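# Reattach the desk lamp's spring so its arm stays raised

## Task

Put the lamp's detached spring back onto its hook so that the lamp arm holds itself up with nothing supporting it.

## Robot and tools

Robot: two arms, left_arm and right_arm, each with a two-finger gripper. Four cameras, each 672x504 pixels: cam_head_left, cam_head_right, cam_left_wrist, cam_right_wrist.

Scene frame (used for printed positions): origin at table-top height, halfway between the two arms' nominal bases. +x points out over the table, +z points up, and left_arm sits on the +y side. Arm names do not match image sides. end_effector_position is in metres and end_effector_quat_wxyz is a quaternion. The position is the point between the finger pads, just behind the fingertips. It can be a little wrong, worse at long reach. A BASES line, if present, gives the calibrated base locations. On each gripper, the fingers point along its +z axis and close along its y axis.

Motion commands do not use the scene frame. Every pose offset is measured along the current Hand target's own axes, meaning the gripper's frame.

execute_actions(actions, cameras): actions is a list of actions. Each action is a list of 1 to 15 rows, and each row runs for one 1/30 s step. If there are fewer than 15 rows, the last row repeats to fill 15 steps. A row is always 14 numbers in [-1, 1], one list covering both arms: left dx, dy, dz, rx, ry, rz, opening, then right dx, dy, dz, rx, ry, rz, opening. The six pose numbers are offsets, not poses. 1.0 equals 0.6 m for dx/dy/dz and 180 degrees for rx/ry/rz, which together form one rotation vector. Every row in an action is measured from the Hand target at the start of that action; rows do not add up. A new action starts from the new Hand target, so sending the same offset again moves further. Opening is absolute: +1 is about 87 mm between pads, +0.5 is 69, 0 is 43, -0.5 is 18, -1 is closed. An empty actions list just reports state and images. cameras selects which images come back: omitted, null or ["all"] means all; [] means none; an unknown name invalidates the call.

move(target, speed, blend, opening_speed, blocking, cameras): target is either one 14-number row as above or a list of up to 15 rows. All rows are offsets from the Hand targets at the start of the move, not from the previous row. Each gripper travels a straight path at speed m/s (0.002 to 0.5, default 0.25). Rotation is capped at twice that number in rad/s. blend, in metres, rounds the corners at intermediate rows. opening_speed (0.2 or more, per second on the -1..+1 scale) ramps the fingers; without it the opening is sent at once. A path stops after 10 s even if short of its target. Moves do not avoid obstacles or the other arm. Faster moves stray more and hit harder. blocking=false returns after 0.5 s while the move continues; you must wait or stop before sending anything else. The result adds a move: line saying how it ended: done (within 10 mm and 2 degrees), off_target, moving, held or fault. limits=paced means the pose was clipped; limits=held means a check withheld steps.

wait(seconds, 0 to 10): lets time pass while the arms keep their last command. It returns early if a running move finishes. stop(): brakes a running move; it needs stopping distance. zoom_image(camera, region=[x0, y0, x1, y1]): gives a closer look at a region of that camera's latest image, at most 504x504 pixels, with (0,0) at the top-left. finished_scene(scene=1): ends the episode and reports success. The spring must stay hooked and the lamp arm must stay up with the robot not touching it.

Controller behaviour: each step, the commanded pose is clipped to within 100 mm and 20 degrees of the measured pose. Hand target in a result is the clipped pose, and the next offsets count from it. A gripper often stops short of its target, and friction or weight can leave it low or tilted, more so at long reach. Tiny moves may not happen or may drift sideways. Check position and orientation after each move and correct them. Sending zeros for an arm's six pose numbers re-sends its Hand target. Any opening you send is a command, so repeat the current opening (see Tool commands) to leave a gripper unchanged. An arm blocked by an object keeps pushing until you command its target back past the gripper. A pose unreachable line means the clearance check held back that arm. That check does not protect the grippers or wrist cameras from hitting each other.

Gripping: grip_measured uses the same scale as opening. In Joint positions, the last value per arm is the gripper on 0 (closed) to 1 (open). Readings can be off by about 1 mm. For a firm hold, command about 0.04 below the reading at first contact; go less below for a lighter hold. Each pad pushes at most about 20 N. Fast closing can squeeze harder.

Other readouts: joint torques follow the Joint positions order and include the arm's own weight. Positive means toward a larger joint angle. Joints 1 to 3 wrap at ±28 N m. Joint ranges (rad): waist -2.618..3.054, shoulder 0..3.142, elbow 0..3.142 (straight at 2.901), wrist pitch and wrist yaw -1.571..1.571, wrist roll -2.094..2.094. MOTOR HOT appears at 75 °C. At 90 °C an OVER-TEMPERATURE FAULT folds that arm away for good, sometimes with no warning first. Holding loads, staying stretched out, or pushing at unreachable poses all heat motors, including while you think. The simulation keeps running while you write, and a running move keeps going.

Avoid: dropping things or letting anything leave the table; letting go of the lamp arm while it is moving; slamming, hard hits or strong pushes; arm-on-arm contact, which can fail the task outright; and unneeded arm stops or faults.

Each tool is called after "Request:" as name(argument=value, ...), one argument or row to a line, values as JSON.

## Session

Request:
execute_actions(
  actions=[],
)

Scene clock: 0.00 s.
left_arm: end_effector_position=(+0.4353, +0.3482, +0.1331) grip_measured=+1.000 end_effector_quat_wxyz=(+0.610, -0.021, +0.792, -0.004) | right_arm: end_effector_position=(+0.3406, -0.3295, +0.0649) grip_measured=+0.981 end_effector_quat_wxyz=(+0.533, +0.083, +0.841, -0.042)
Joint positions: left_arm=[-0.009 1.517 0.441 0.817 0.009 -0.031 1] | right_arm=[-0.064 1.525 0.384 0.697 0.088 0.061 0.99]
Joint velocities: left_arm=[-0.012 -0.007 -0.002 0.007 0.037 -0.007 0] | right_arm=[-0.022 -0.007 -0.007 0.007 0.081 0.051 0.008]
Joint torques (N m): no reading
Motor temperatures (°C): left_arm=[31 46 45 41 27 27 27] | right_arm=[32 38 39 44 26 25 30]
Heat: left arm: 46 °C; right arm: 44 °C.
Hand target: left_arm +0.4396, +0.3484, +0.1430; +0.621, -0.021, +0.783, -0.004 | right_arm +0.3445, -0.3298, +0.0711; +0.541, +0.083, +0.836, -0.042
Tool commands: left_gripper/opening=+1.0 right_gripper/opening=+1.0

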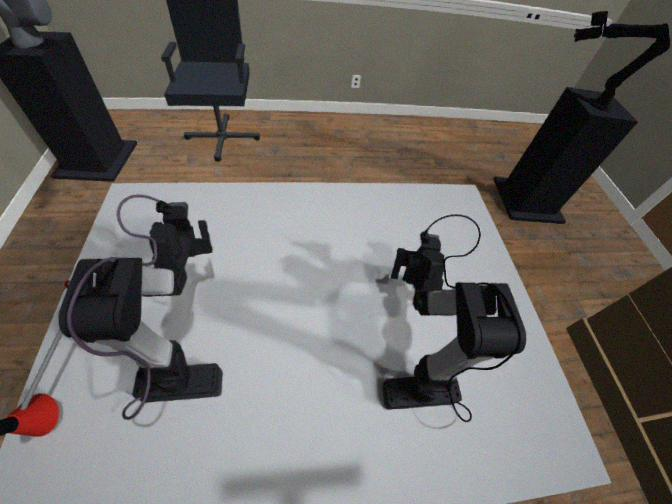

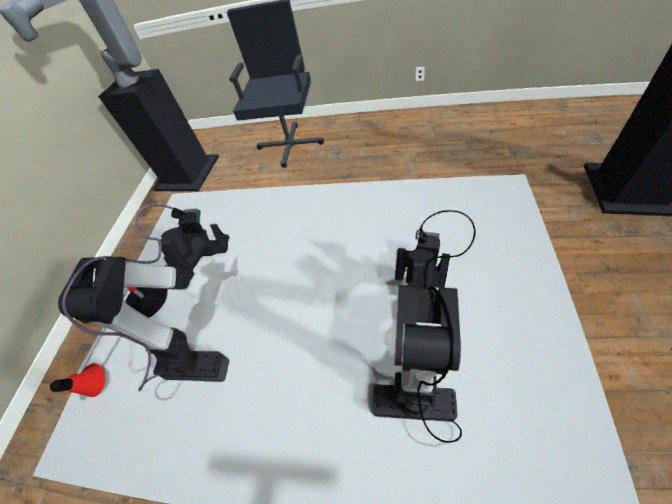

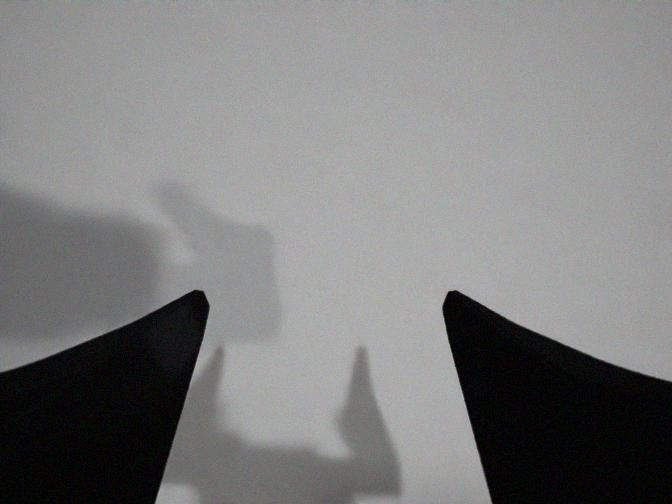

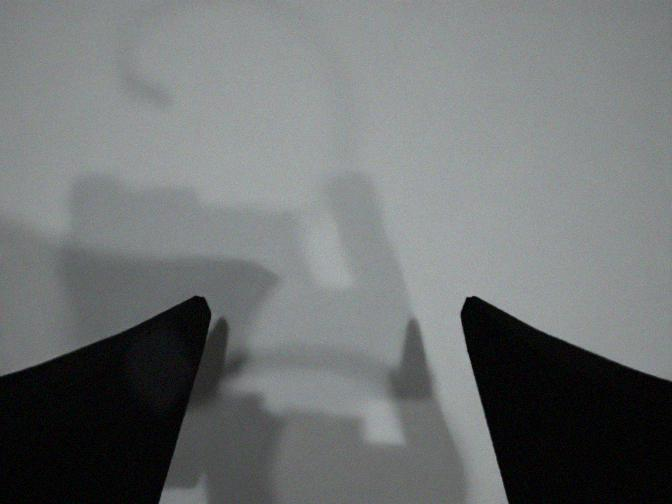

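Request:
zoom_image(
  camera="cam_head_left",
  region=[0, 170, 250, 470],
)

Request:
zoom_image(
  camera="cam_head_right",
  region=[0, 170, 250, 470],
)

Scaled by 1.680 from the camera's 672x504 image, which has a finer 960x720 frame.

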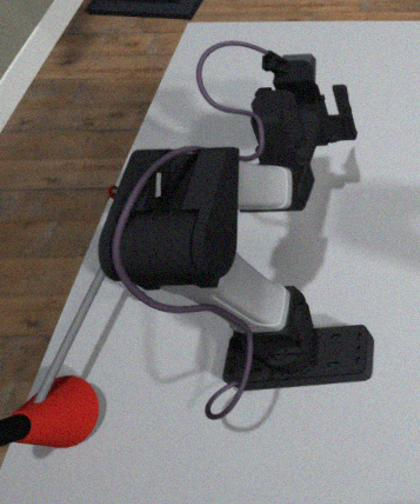

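Scaled by 1.680 from the camera's 672x504 image, which has a finer 960x720 frame.

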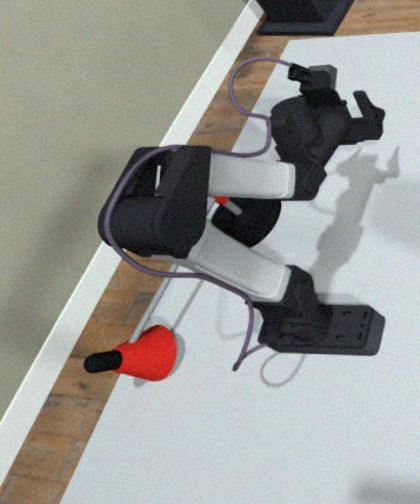

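Request:
move(
  target=[-0.114, -0.558, -0.2955, 0.269, 0, 0.071, 1, 0, 0, 0, 0, 0, 0, 1],
  speed=0.2,
)

Scene clock: 26.77 s.
left_arm: end_effector_position=(+0.2917, +0.0136, +0.2471) grip_measured=+1.000 end_effector_quat_wxyz=(+0.561, +0.317, +0.721, -0.255) | right_arm: end_effector_position=(+0.3406, -0.3295, +0.0649) grip_measured=+0.981 end_effector_quat_wxyz=(+0.533, +0.083, +0.841, -0.042)
Joint positions: left_arm=[-0.963 1.274 0.771 0.258 -0.082 -0.033 1] | right_arm=[-0.064 1.525 0.384 0.697 0.088 0.061 0.99]
Joint velocities: left_arm=[-0.007 -0.007 -0.037 0.051 0.051 0.007 0] | right_arm=[-0.002 0.002 -0.012 -0.022 0.022 0.007 -0.024]
Joint torques (N m): left_arm=[-0.36 -3.54 8.46 1.95 0.02 -0.08] | right_arm=[-0.24 -5.87 6.83 1.7 0.04 -0.05]
Motor temperatures (°C): left_arm=[30 46 47 45 27 26 27] | right_arm=[32 39 41 47 26 24 30]
Heat: left arm: 47 °C; right arm: 47 °C.
Hand target: left_arm +0.2926, +0.0079, +0.2574; +0.566, +0.318, +0.715, -0.260 | right_arm +0.3445, -0.3298, +0.0711; +0.541, +0.083, +0.836, -0.042
Off the commanded pose: left_arm 0.014 m, 2 deg | right_arm 0.007 m, 1 deg.
move: off_target (left_arm)

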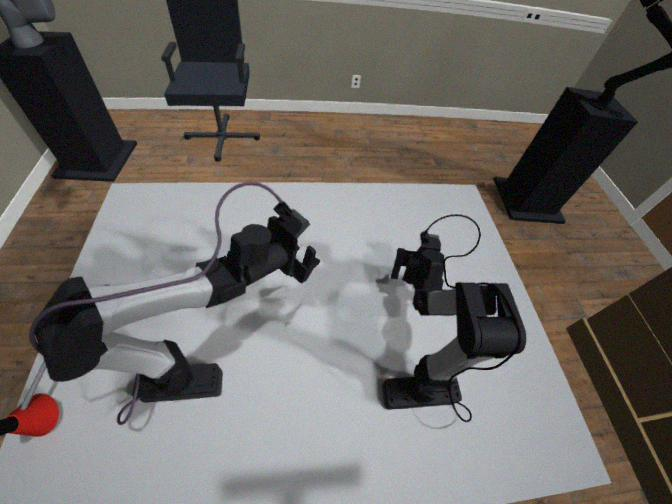

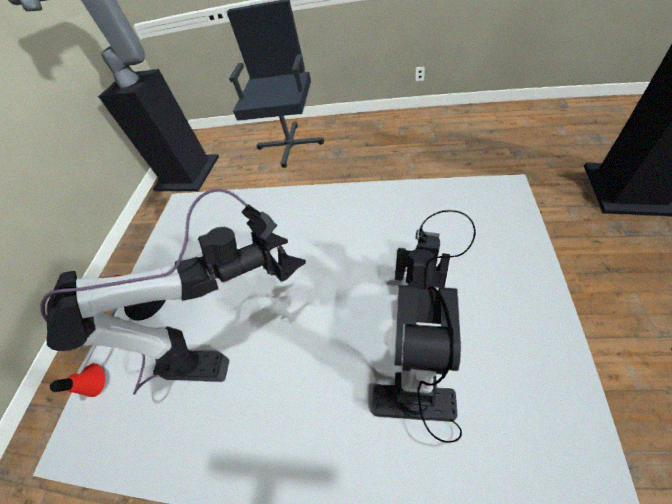

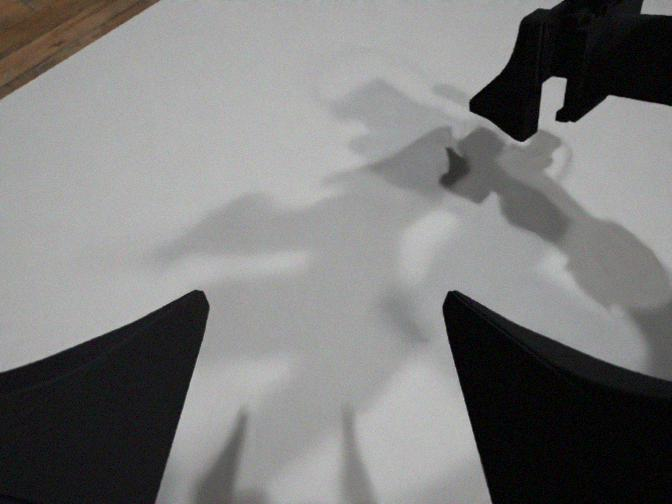

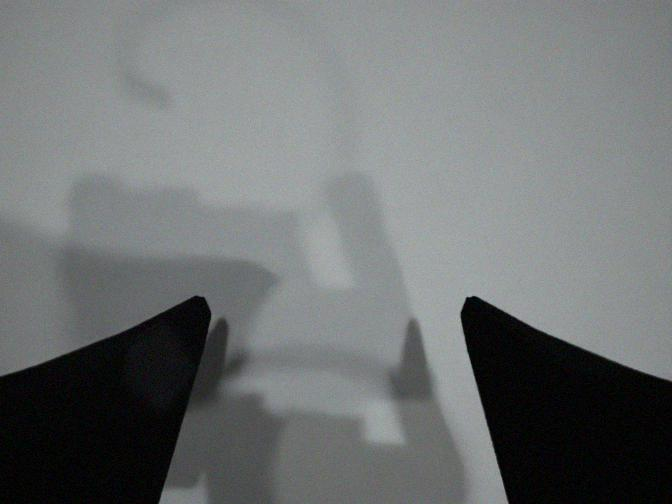

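Request:
move(
  target=[-0.018, 0.36, 0.1127, -0.1517, -0.002, -0.035, 1, 0, 0, 0, 0, 0, 0, 1],
  speed=0.2,
  cameras=["cam_head_left", "cam_head_right"],
)

Scene clock: 40.43 s.
left_arm: end_effector_position=(+0.4923, +0.1041, +0.2371) grip_measured=+1.000 end_effector_quat_wxyz=(+0.600, +0.145, +0.779, -0.112) | right_arm: end_effector_position=(+0.3406, -0.3295, +0.0649) grip_measured=+0.981 end_effector_quat_wxyz=(+0.533, +0.083, +0.841, -0.042)
Joint positions: left_arm=[-0.553 1.688 1.118 0.309 -0.141 -0.038 1] | right_arm=[-0.064 1.525 0.384 0.697 0.088 0.061 0.99]
Joint velocities: left_arm=[-0.012 0.012 0.012 -0.051 -0.037 -0.007 0] | right_arm=[0.012 0.002 -0.007 -0.066 0.037 -0.007 0.018]
Joint torques (N m): left_arm=[0.4 -6.41 8.43 2.17 -0.08 -0.16] | right_arm=[-0.25 -5.87 6.83 1.7 0.05 -0.05]
Motor temperatures (°C): left_arm=[30 45 48 45 27 26 27] | right_arm=[32 39 41 47 25 24 29]
Heat: left arm: 48 °C; right arm: 47 °C.
Hand target: left_arm +0.5007, +0.1024, +0.2521; +0.616, +0.135, +0.768, -0.116 | right_arm +0.3445, -0.3298, +0.0711; +0.541, +0.083, +0.836, -0.042
Off the commanded pose: left_arm 0.016 m, 2 deg | right_arm 0.007 m, 1 deg.
move: off_target (left_arm)
Images, in order (width x height): cam_head_left 672x504, cam_head_right 672x504.

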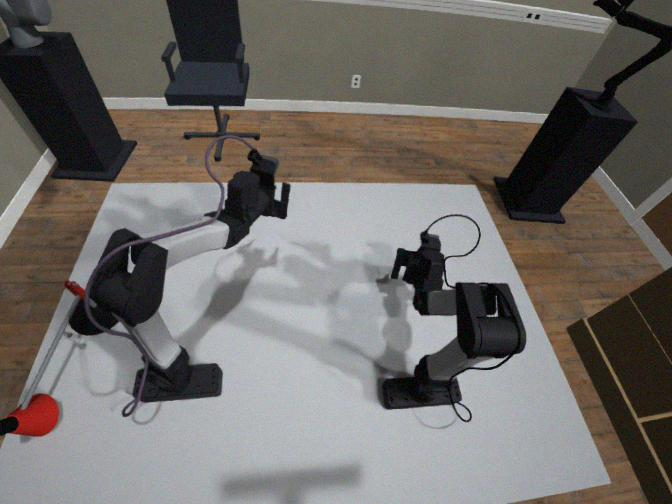

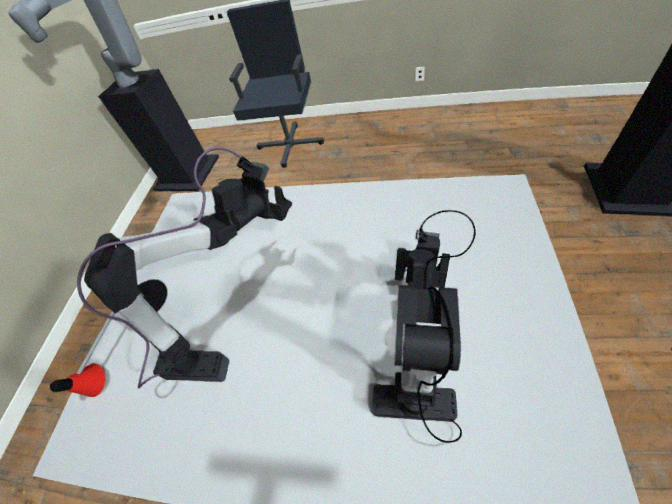

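Request:
move(
  target=[0.0625, 0.5373, -0.066, -0.15, -0.0018, -0.033, 1, 0, 0, 0, 0, 0, 0, 1],
  speed=0.2,
  cameras=["cam_head_left", "cam_head_right"],
)

Scene clock: 66.93 s.
left_arm: end_effector_position=(+0.5589, +0.4228, +0.2114) grip_measured=+1.000 end_effector_quat_wxyz=(+0.612, -0.057, +0.788, +0.035) | right_arm: end_effector_position=(+0.3406, -0.3295, +0.0649) grip_measured=+0.981 end_effector_quat_wxyz=(+0.533, +0.083, +0.841, -0.042)
Joint positions: left_arm=[0.131 1.781 1.11 0.42 0.039 -0.005 1] | right_arm=[-0.064 1.525 0.384 0.697 0.088 0.061 0.99]
Joint velocities: left_arm=[-0.007 -0.012 -0.007 -0.022 -0.037 -0.095 0] | right_arm=[-0.002 -0.007 -0.007 0.007 -0.022 0.007 -0.003]
Joint torques (N m): left_arm=[0.18 -6.86 8.21 2.21 0.06 -0.04] | right_arm=[-0.23 -5.9 6.83 1.7 0.05 -0.05]
Motor temperatures (°C): left_arm=[30 46 49 45 27 26 27] | right_arm=[32 39 41 46 25 24 29]
Heat: left arm: 49 °C; right arm: 46 °C.
Hand target: left_arm +0.5679, +0.4237, +0.2259; +0.629, -0.051, +0.775, +0.036 | right_arm +0.3445, -0.3298, +0.0711; +0.541, +0.083, +0.836, -0.042
Off the commanded pose: left_arm 0.014 m, 2 deg | right_arm 0.007 m, 1 deg.
move: off_target (left_arm)
Images, in order (width x height): cam_head_left 672x504, cam_head_right 672x504.

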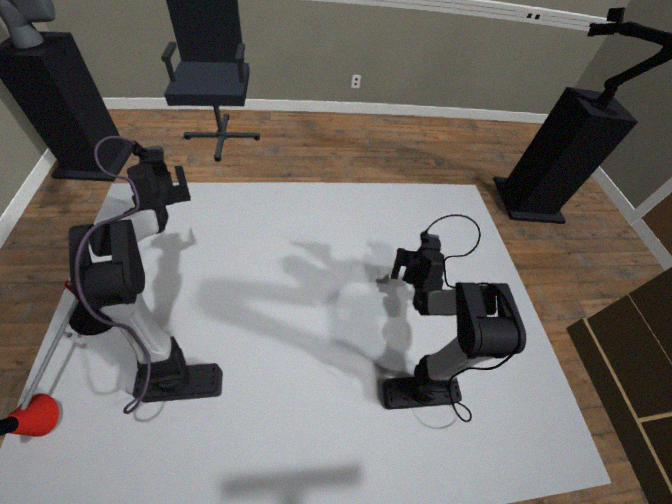

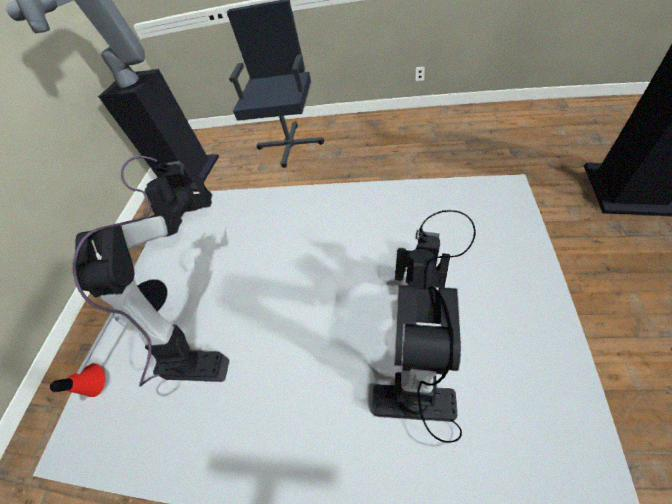

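Request:
zoom_image(
  camera="cam_head_left",
  region=[0, 260, 180, 450],
)

Request:
zoom_image(
  camera="cam_head_right",
  region=[40, 250, 200, 420],
)

Scaled by 2.653 from the camera's 672x504 image, which has a finer 960x720 frame.

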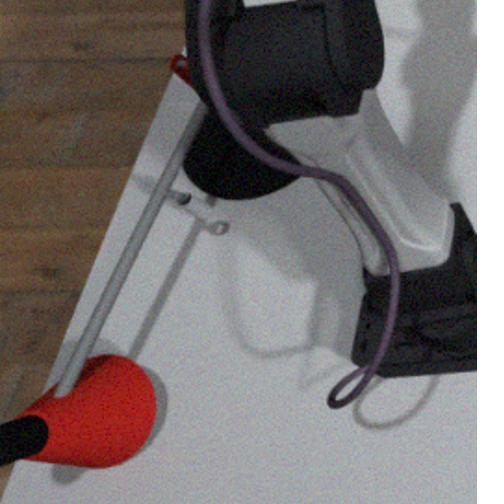

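Scaled by 2.965 from the camera's 672x504 image, which has a finer 960x720 frame.

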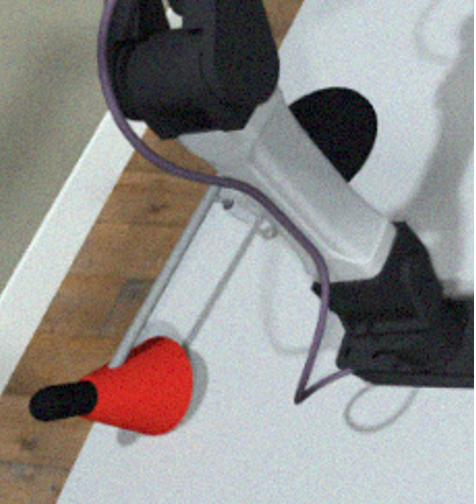

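Request:
move(
  target=[0, 0, 0, 0, 0, 0, 1, -0.2877, 0.6803, -0.2582, -0.5933, -0.0088, -0.2458, 1],
  speed=0.25,
)

Scene clock: 89.53 s.
left_arm: end_effector_position=(+0.5590, +0.4227, +0.2116) grip_measured=+1.000 end_effector_quat_wxyz=(+0.612, -0.057, +0.788, +0.035) | right_arm: end_effector_position=(+0.3533, +0.0786, +0.2971) grip_measured=+0.981 end_effector_quat_wxyz=(-0.356, +0.643, -0.507, -0.450)
Joint positions: left_arm=[0.131 1.781 1.11 0.421 0.04 -0.005 1] | right_arm=[0.5 2.431 2.785 -1.327 -1.146 -0.931 0.99]
Joint velocities: left_arm=[0.012 0.007 0.002 0.022 -0.037 0.037 0] | right_arm=[-0.022 -0.002 -0.002 -0.007 0.066 0.022 0.013]
Joint torques (N m): left_arm=[0.18 -6.83 8.23 2.2 0.06 -0.04] | right_arm=[0.2 -12.04 8.95 0.86 -0.51 -0.15]
Motor temperatures (°C): left_arm=[30 46 52 46 27 26 27] | right_arm=[32 40 43 44 25 24 28]
Heat: left arm: 52 °C; right arm: 44 °C.
Hand target: left_arm +0.5679, +0.4237, +0.2259; +0.629, -0.051, +0.775, +0.036 | right_arm +0.3518, +0.0809, +0.3003; -0.349, +0.653, -0.497, -0.451
Off the commanded pose: left_arm 0.017 m, 3 deg | right_arm 0.005 m, 2 deg.
move: off_target (left_arm)

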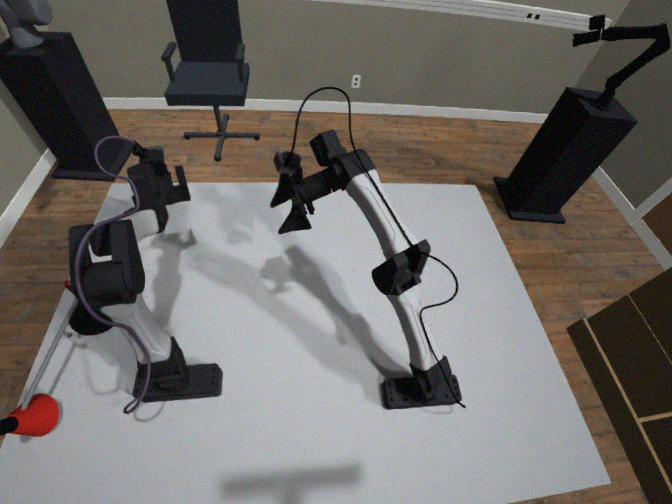

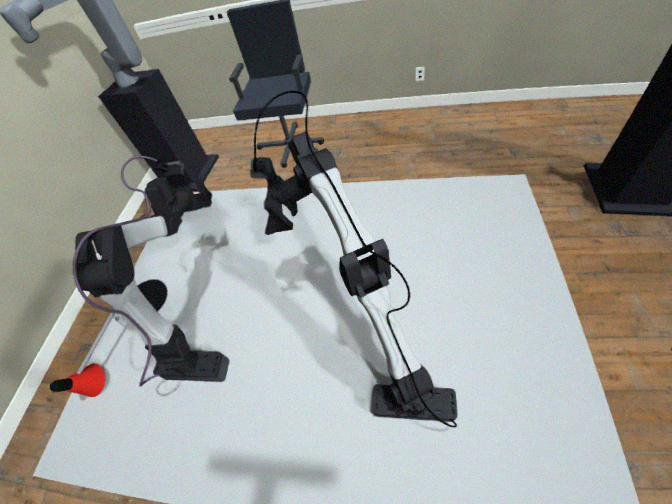

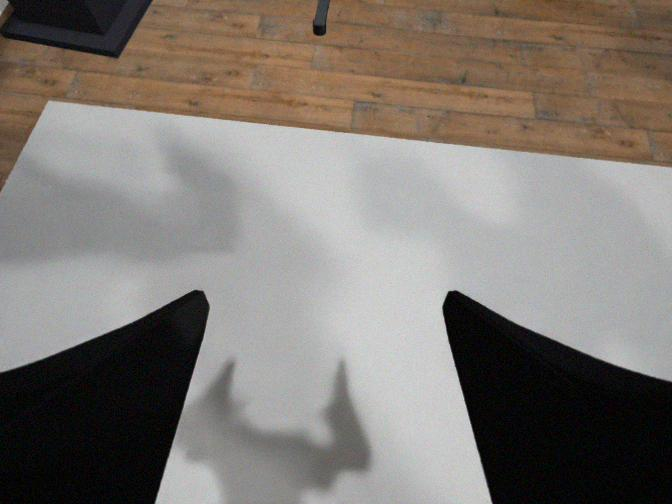

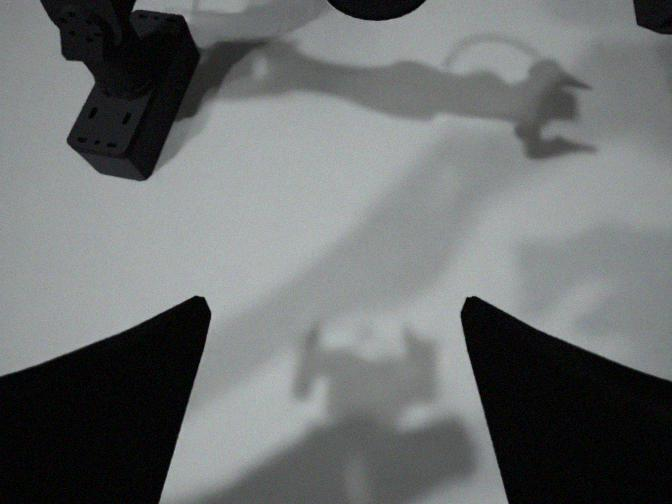

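Request:
move(
  target=[0, 0, 0, 0, 0, 0, 1, 0, 0, 0, 0, -0.1667, 0, 1],
  speed=0.25,
  cameras=["cam_right_wrist"],
)

Scene clock: 94.67 s.
left_arm: end_effector_position=(+0.5590, +0.4227, +0.2116) grip_measured=+1.000 end_effector_quat_wxyz=(+0.612, -0.057, +0.788, +0.035) | right_arm: end_effector_position=(+0.3511, +0.0833, +0.2833) grip_measured=+0.981 end_effector_quat_wxyz=(-0.368, +0.590, -0.397, -0.599)
Joint positions: left_arm=[0.131 1.781 1.11 0.421 0.04 -0.005 1] | right_arm=[0.453 2.42 2.465 -1.035 -1.555 -0.948 0.99]
Joint velocities: left_arm=[-0.002 -0.002 0.007 0.007 0.051 -0.022 0] | right_arm=[0.022 -0.022 0.012 0.007 -0.022 0.081 0.045]
Joint torques (N m): left_arm=[0.18 -6.84 8.23 2.2 0.06 -0.04] | right_arm=[-0.7 -16.34 7.62 0.97 -0.57 -0.18]
Motor temperatures (°C): left_arm=[30 46 53 46 27 26 27] | right_arm=[32 43 43 43 25 24 28]
Heat: left arm: 53 °C; right arm: 43 °C.
Hand target: left_arm +0.5679, +0.4237, +0.2259; +0.629, -0.051, +0.775, +0.036 | right_arm +0.3512, +0.0810, +0.2998; -0.467, +0.513, -0.390, -0.605
Off the commanded pose: left_arm 0.017 m, 3 deg | right_arm 0.017 m, 14 deg.
joint sent to its limit (right arm) — joint 5 (wrist yaw), lower limit. The joint targets are off in orientation, not in position.
move: off_target (left_arm, right_arm)
Images, in order (width x height): cam_right_wrist 672x504.

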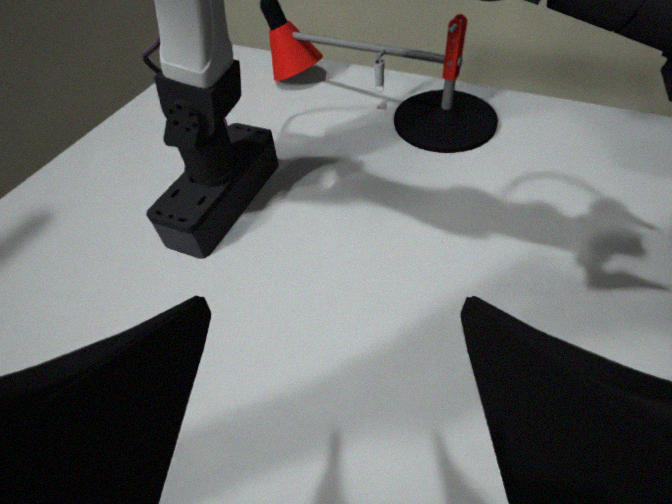

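Request:
zoom_image(
  camera="cam_right_wrist",
  region=[240, 0, 520, 190],
)

Request:
zoom_image(
  camera="cam_right_wrist",
  region=[340, 0, 500, 120],
)

Scaled by 1.800 from the camera's 672x504 image, which has a finer 960x720 frame.

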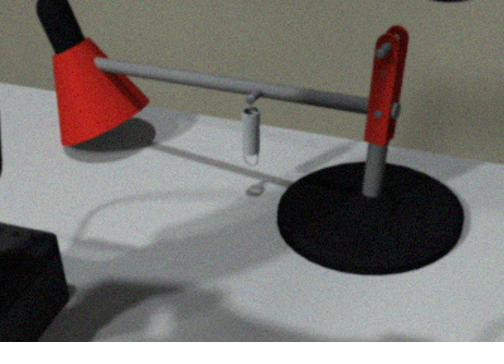

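Scaled by 3.150 from the camera's 672x504 image, which has a finer 960x720 frame.

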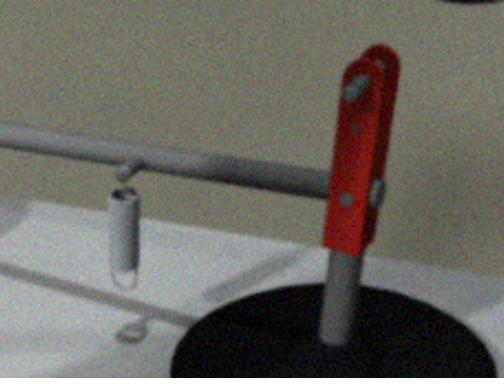

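Request:
move(
  target=[-0.084, 0.3018, -0.6963, -0.2458, 0.2463, -0.1752, 1, 0, 0, 0, 0, 0, 0, 1],
  speed=0.25,
)

Scene clock: 228.83 s.
left_arm: end_effector_position=(+0.1517, +0.5521, +0.3615) grip_measured=+1.000 end_effector_quat_wxyz=(+0.233, -0.488, +0.830, +0.136) | right_arm: end_effector_position=(+0.3513, +0.0834, +0.2834) grip_measured=+0.981 end_effector_quat_wxyz=(-0.369, +0.592, -0.395, -0.598)
Joint positions: left_arm=[1.01 1.38 1.913 -1.556 -0.007 -0.014 1] | right_arm=[0.453 2.42 2.465 -1.035 -1.556 -0.955 0.99]
Joint velocities: left_arm=[-0.012 -0.007 -0.007 -0.022 0.037 -0.066 0] | right_arm=[0.002 -0.022 -0.002 -0.037 -0.095 -0.051 0.029]
Joint torques (N m): left_arm=[0.9 -2.51 6.01 1.28 0.04 -0.03] | right_arm=[-0.69 -16.17 7.94 0.93 -0.54 -0.14]
Motor temperatures (°C): left_arm=[29 46 54 44 27 26 26] | right_arm=[31 73 44 35 25 24 27]
Heat: left arm: 54 °C; right arm: 73 °C.
Hand target: left_arm +0.1511, +0.5533, +0.3654; +0.230, -0.489, +0.831, +0.133 | right_arm +0.3512, +0.0810, +0.2998; -0.467, +0.513, -0.390, -0.605
Off the commanded pose: left_arm 0.004 m, 2 deg | right_arm 0.017 m, 14 deg.
joint sent to its limit (left arm) — joint 4 (wrist pitch), lower limit. The joint targets are off in position, not in orientation.
joint sent to its limit (right arm) — joint 5 (wrist yaw), lower limit. The joint targets are off in orientation, not in position.
move: off_target (right_arm)

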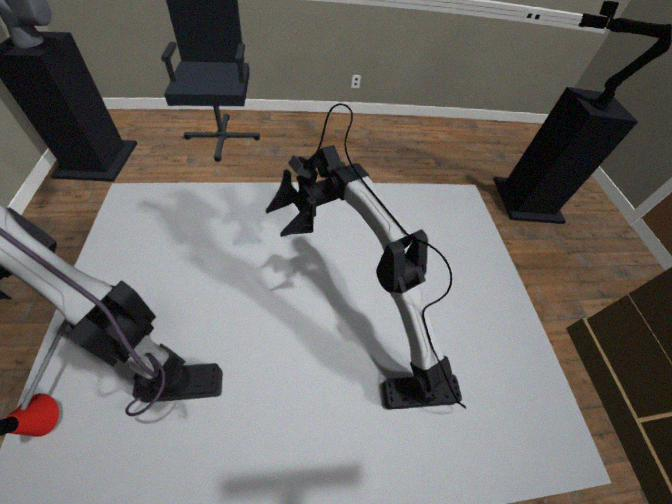

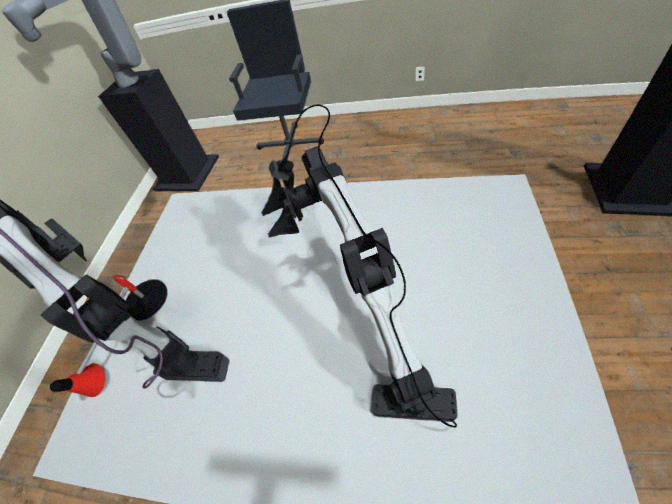

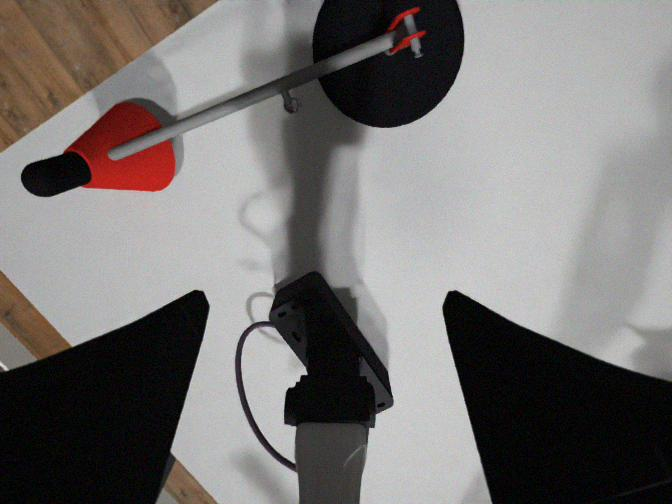

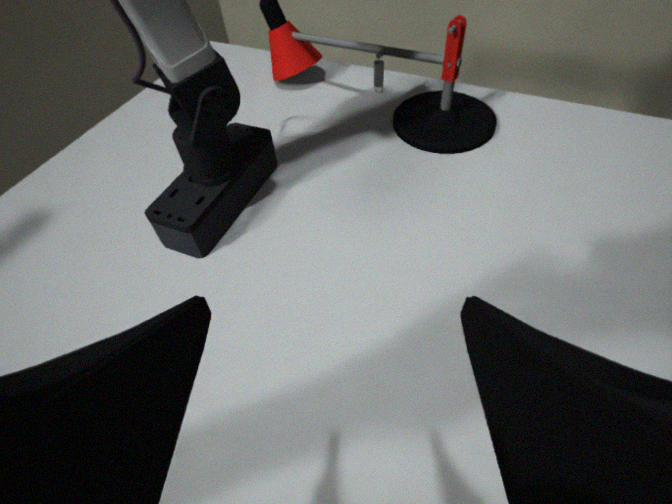

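Request:
move(
  target=[0, 0, 0, 0, 0, 0, 1, 0.0898, 0.2045, -0.4518, 0.3625, 0.1729, 0.0507, 1],
  speed=0.25,
  cameras=["cam_left_wrist", "cam_head_right"],
)

Request:
zoom_image(
  camera="cam_left_wrist",
  region=[0, 0, 480, 220],
)

Request:
zoom_image(
  camera="cam_left_wrist",
  region=[240, 0, 480, 140],
)

Scene clock: 242.93 s.
left_arm: end_effector_position=(+0.1518, +0.5518, +0.3614) grip_measured=+1.000 end_effector_quat_wxyz=(+0.233, -0.488, +0.830, +0.136) | right_arm: end_effector_position=(+0.3037, -0.1990, +0.2027) grip_measured=+0.981 end_effector_quat_wxyz=(+0.508, -0.297, +0.787, +0.185)
Joint positions: left_arm=[1.01 1.38 1.913 -1.556 -0.005 -0.013 1] | right_arm=[-0.004 1.145 0.778 -0.184 -0.652 -0.368 0.99]
Joint velocities: left_arm=[-0.007 -0.007 0.002 0.007 -0.022 -0.066 0] | right_arm=[-0.007 0.012 -0.022 -0.081 -0.022 -0.066 -0.013]
Joint torques (N m): left_arm=[0.9 -2.51 6 1.28 0.04 -0.04] | right_arm=[-0.81 -4.72 6.64 1.38 -0.15 0.08]
Motor temperatures (°C): left_arm=[29 44 51 42 27 26 26] | right_arm=[31 71 44 35 24 24 27]
Heat: left arm: 51 °C; right arm: 71 °C.
Hand target: left_arm +0.1511, +0.5533, +0.3654; +0.230, -0.489, +0.831, +0.133 | right_arm +0.2997, -0.2017, +0.1989; +0.503, -0.288, +0.794, +0.185
Off the commanded pose: left_arm 0.004 m, 0 deg | right_arm 0.004 m, 1 deg.
joint sent to its limit (left arm) — joint 4 (wrist pitch), lower limit. The joint targets still meet the commanded pose.
move: done
Images, in order (width x height): cam_head_right 672x504, cam_left_wrist 672x504.

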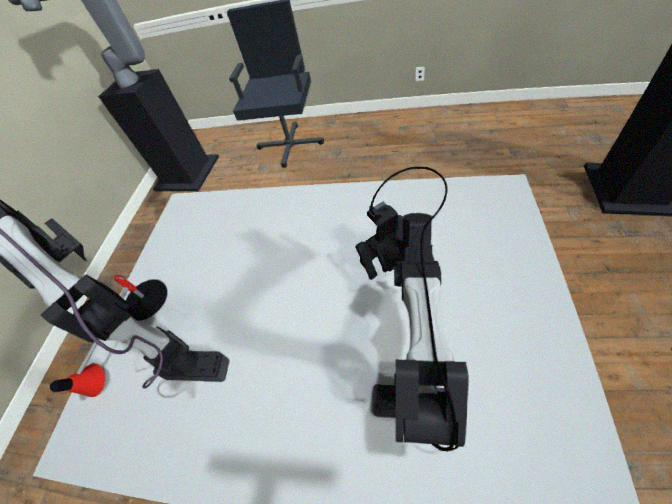

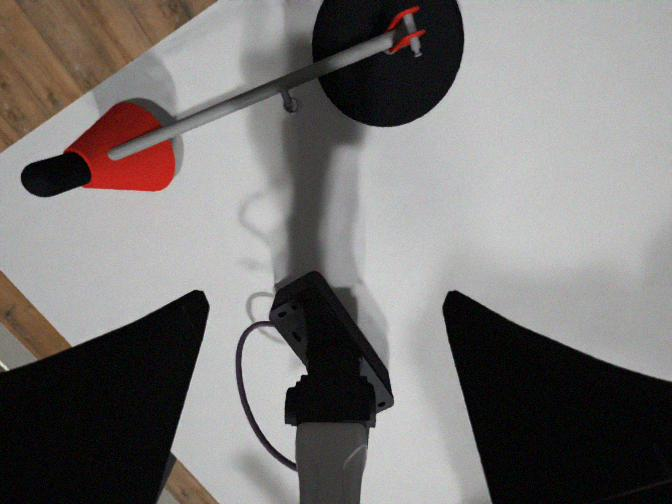

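Scaled by 1.050 from the camera's 672x504 image, which has a finer 960x720 frame.

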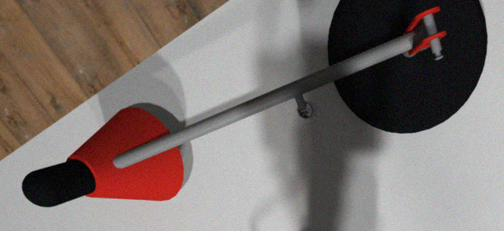

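Scaled by 2.100 from the camera's 672x504 image, which has a finer 960x720 frame.

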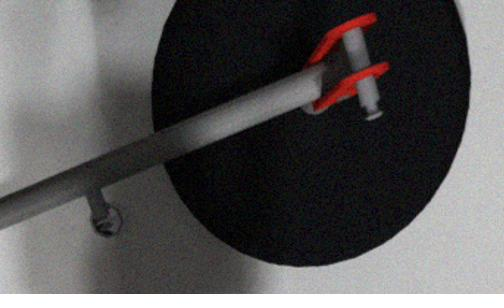

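Request:
move(
  target=[0.2093, 0.015, 0.3243, -0.0775, -0.1331, -0.0818, 0.3, 0, 0, 0, 0, 0, 0, 1],
  speed=0.15,
)

Request:
zoom_image(
  camera="cam_left_wrist",
  region=[100, 0, 600, 300],
)

Scene clock: 365.70 s.
left_arm: end_effector_position=(+0.1327, +0.5468, +0.1338) grip_measured=+0.300 end_effector_quat_wxyz=(+0.346, -0.573, +0.681, +0.296) | right_arm: end_effector_position=(+0.3037, -0.1991, +0.2026) grip_measured=+0.981 end_effector_quat_wxyz=(+0.508, -0.297, +0.787, +0.185)
Joint positions: left_arm=[0.788 0.685 0.408 -0.436 -0.461 -0.359 0.65] | right_arm=[-0.004 1.145 0.778 -0.185 -0.651 -0.368 0.99]
Joint velocities: left_arm=[0.012 -0.002 -0.007 -0.022 0.037 -0.051 -0.006] | right_arm=[0.007 0.012 0.007 -0.007 -0.007 -0.022 -0.024]
Joint torques (N m): left_arm=[-0.36 0.06 5.97 1.88 -0.23 -0.17] | right_arm=[-0.81 -4.72 6.64 1.38 -0.12 0.07]
Motor temperatures (°C): left_arm=[29 38 47 35 27 25 26] | right_arm=[30 44 42 34 24 24 26]
Heat: left arm: 47 °C; right arm: 44 °C.
Hand target: left_arm +0.1354, +0.5495, +0.1355; +0.353, -0.574, +0.676, +0.298 | right_arm +0.2997, -0.2017, +0.1990; +0.503, -0.288, +0.794, +0.185
Off the commanded pose: left_arm 0.008 m, 1 deg | right_arm 0.006 m, 1 deg.
move: done

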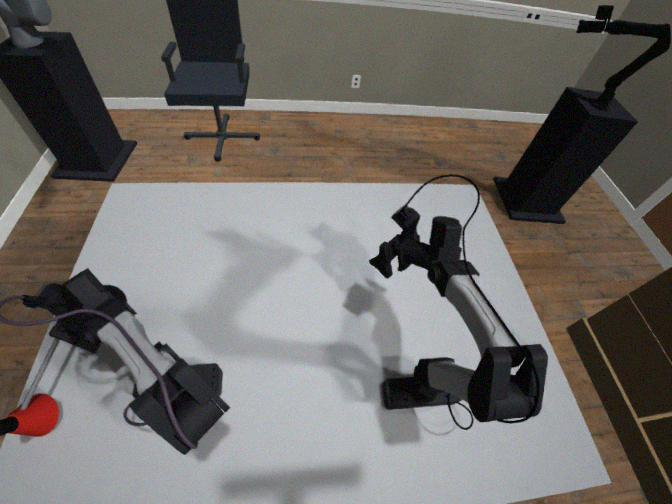

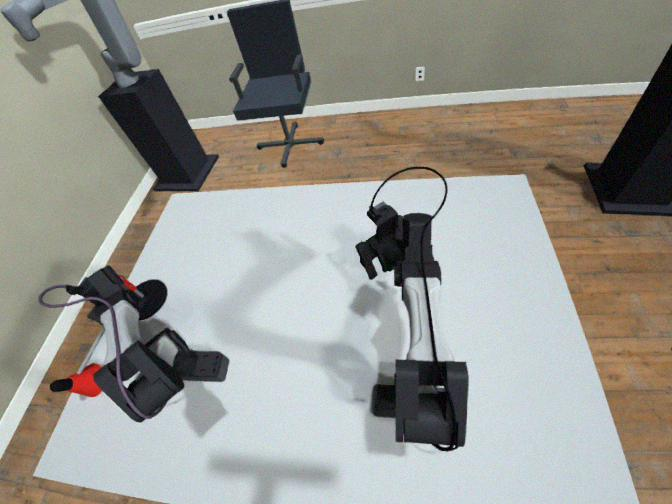

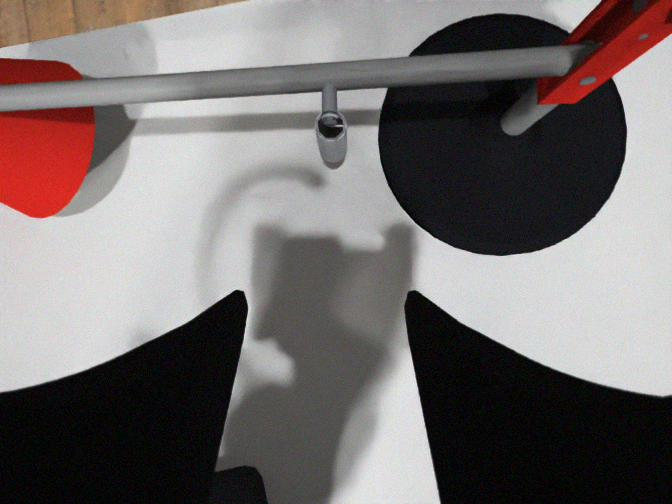

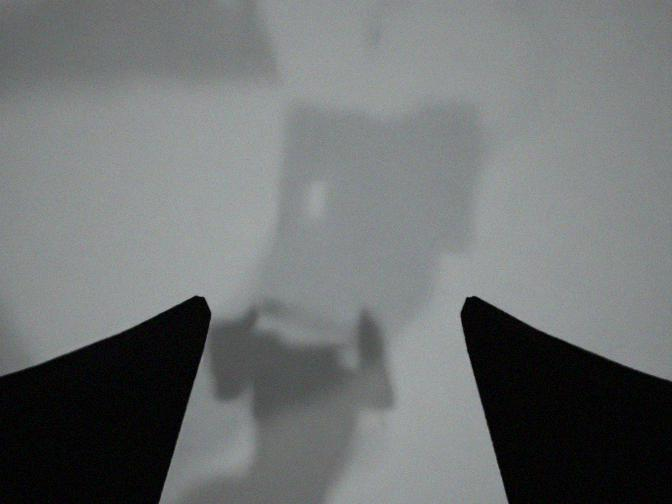

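Scaled by 1.008 from the camera's 672x504 image, which has a finer 960x720 frame.

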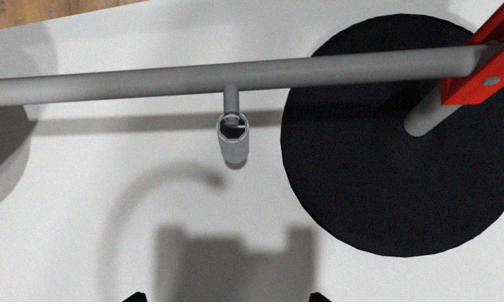

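Request:
move(
  target=[0, 0, 0.0667, 0, 0, 0, 0.3, 0, 0, 0, 0, 0, 0, 1],
  speed=0.1,
  cameras=["cam_left_wrist"],
)

Scene clock: 448.20 s.
left_arm: end_effector_position=(+0.1395, +0.5792, +0.1112) grip_measured=+0.300 end_effector_quat_wxyz=(+0.348, -0.575, +0.679, +0.297) | right_arm: end_effector_position=(+0.3037, -0.1991, +0.2026) grip_measured=+0.981 end_effector_quat_wxyz=(+0.508, -0.297, +0.787, +0.185)
Joint positions: left_arm=[0.897 0.886 0.357 -0.147 -0.38 -0.286 0.65] | right_arm=[-0.004 1.145 0.778 -0.185 -0.651 -0.368 0.99]
Joint velocities: left_arm=[0.002 -0.017 -0.002 -0.037 -0.066 0.066 0.012] | right_arm=[-0.017 -0.002 -0.012 -0.007 0.066 -0.022 -0.008]
Joint torques (N m): left_arm=[0.88 -0.83 5.86 1.94 -0.08 -0.03] | right_arm=[-0.83 -4.74 6.64 1.38 -0.13 0.06]
Motor temperatures (°C): left_arm=[28 36 48 38 27 25 26] | right_arm=[30 41 42 33 23 24 25]
Heat: left arm: 48 °C; right arm: 42 °C.
Hand target: left_arm +0.1401, +0.5825, +0.1124; +0.354, -0.573, +0.676, +0.299 | right_arm +0.2997, -0.2017, +0.1990; +0.503, -0.288, +0.794, +0.185
Off the commanded pose: left_arm 0.003 m, 1 deg | right_arm 0.006 m, 1 deg.
move: done
Images, in order (width x height): cam_left_wrist 672x504.

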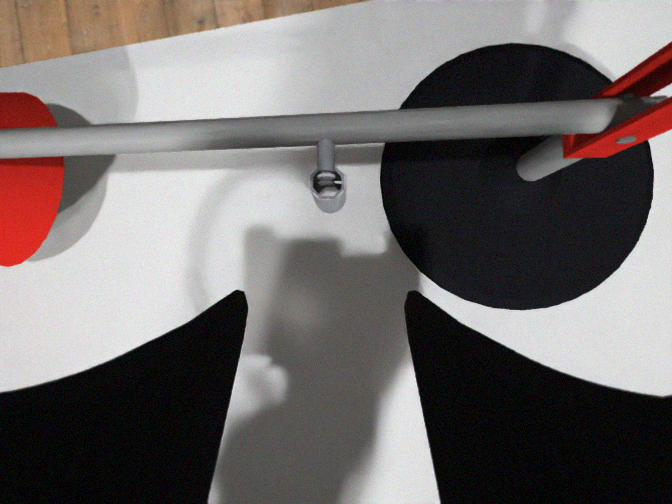

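Request:
zoom_image(
  camera="cam_left_wrist",
  region=[260, 90, 420, 250],
)

Scaled by 3.150 from the camera's 672x504 image, which has a finer 960x720 frame.

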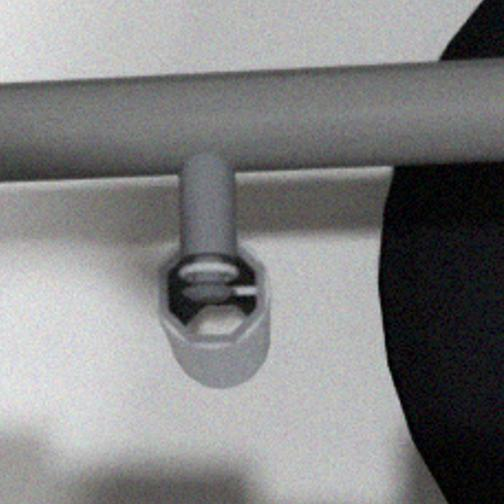

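Request:
move(
  target=[0.0277, 0.0003, 0.1185, 0, 0, 0, 0.3, 0, 0, 0, 0, 0, 0, 1],
  speed=0.08,
  cameras=["cam_left_wrist", "cam_head_right", "cam_head_left"],
)

Request:
zoom_image(
  camera="cam_left_wrist",
  region=[230, 160, 430, 360],
)

Scene clock: 473.13 s.
left_arm: end_effector_position=(+0.1468, +0.6283, +0.0558) grip_measured=+0.300 end_effector_quat_wxyz=(+0.348, -0.575, +0.678, +0.297) | right_arm: end_effector_position=(+0.3037, -0.1991, +0.2026) grip_measured=+0.981 end_effector_quat_wxyz=(+0.508, -0.297, +0.787, +0.185)
Joint positions: left_arm=[1.015 1.36 0.31 0.399 -0.287 -0.21 0.65] | right_arm=[-0.004 1.145 0.778 -0.185 -0.651 -0.368 0.99]
Joint velocities: left_arm=[-0.012 0.002 -0.007 -0.007 0.037 0.037 -0.001] | right_arm=[0.002 0.007 -0.012 -0.037 -0.051 -0.022 -0.003]
Joint torques (N m): left_arm=[0.9 -2.73 4.71 1.99 -0.03 -0.05] | right_arm=[-0.83 -4.75 6.64 1.38 -0.13 0.06]
Motor temperatures (°C): left_arm=[28 35 48 38 27 25 26] | right_arm=[29 41 42 33 23 24 25]
Heat: left arm: 48 °C; right arm: 42 °C.
Hand target: left_arm +0.1466, +0.6315, +0.0570; +0.354, -0.573, +0.676, +0.299 | right_arm +0.2997, -0.2017, +0.1990; +0.503, -0.288, +0.793, +0.185
Off the commanded pose: left_arm 0.004 m, 1 deg | right_arm 0.006 m, 1 deg.
move: done
Images, in order (width x height): cam_head_left 672x504, cam_head_right 672x504, cam_left_wrist 672x504.

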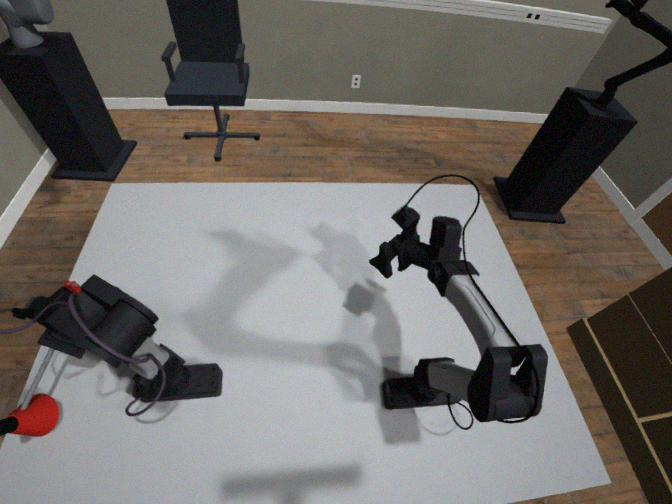

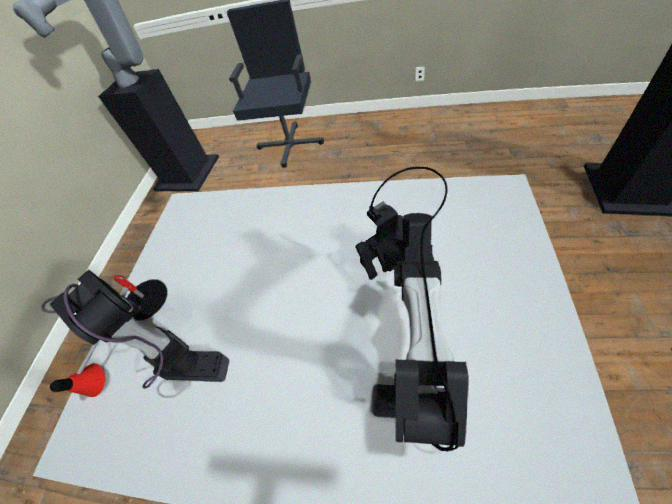

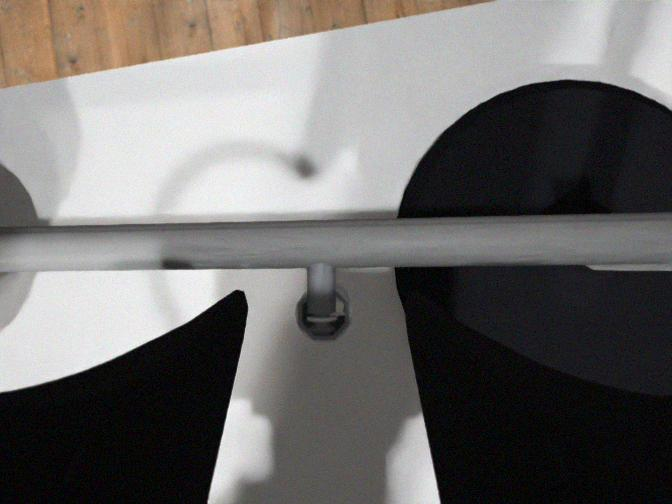

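Scaled by 2.520 from the camera's 672x504 image, which has a finer 960x720 frame.

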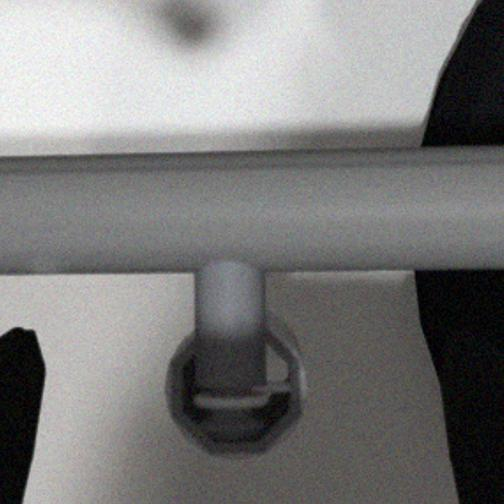

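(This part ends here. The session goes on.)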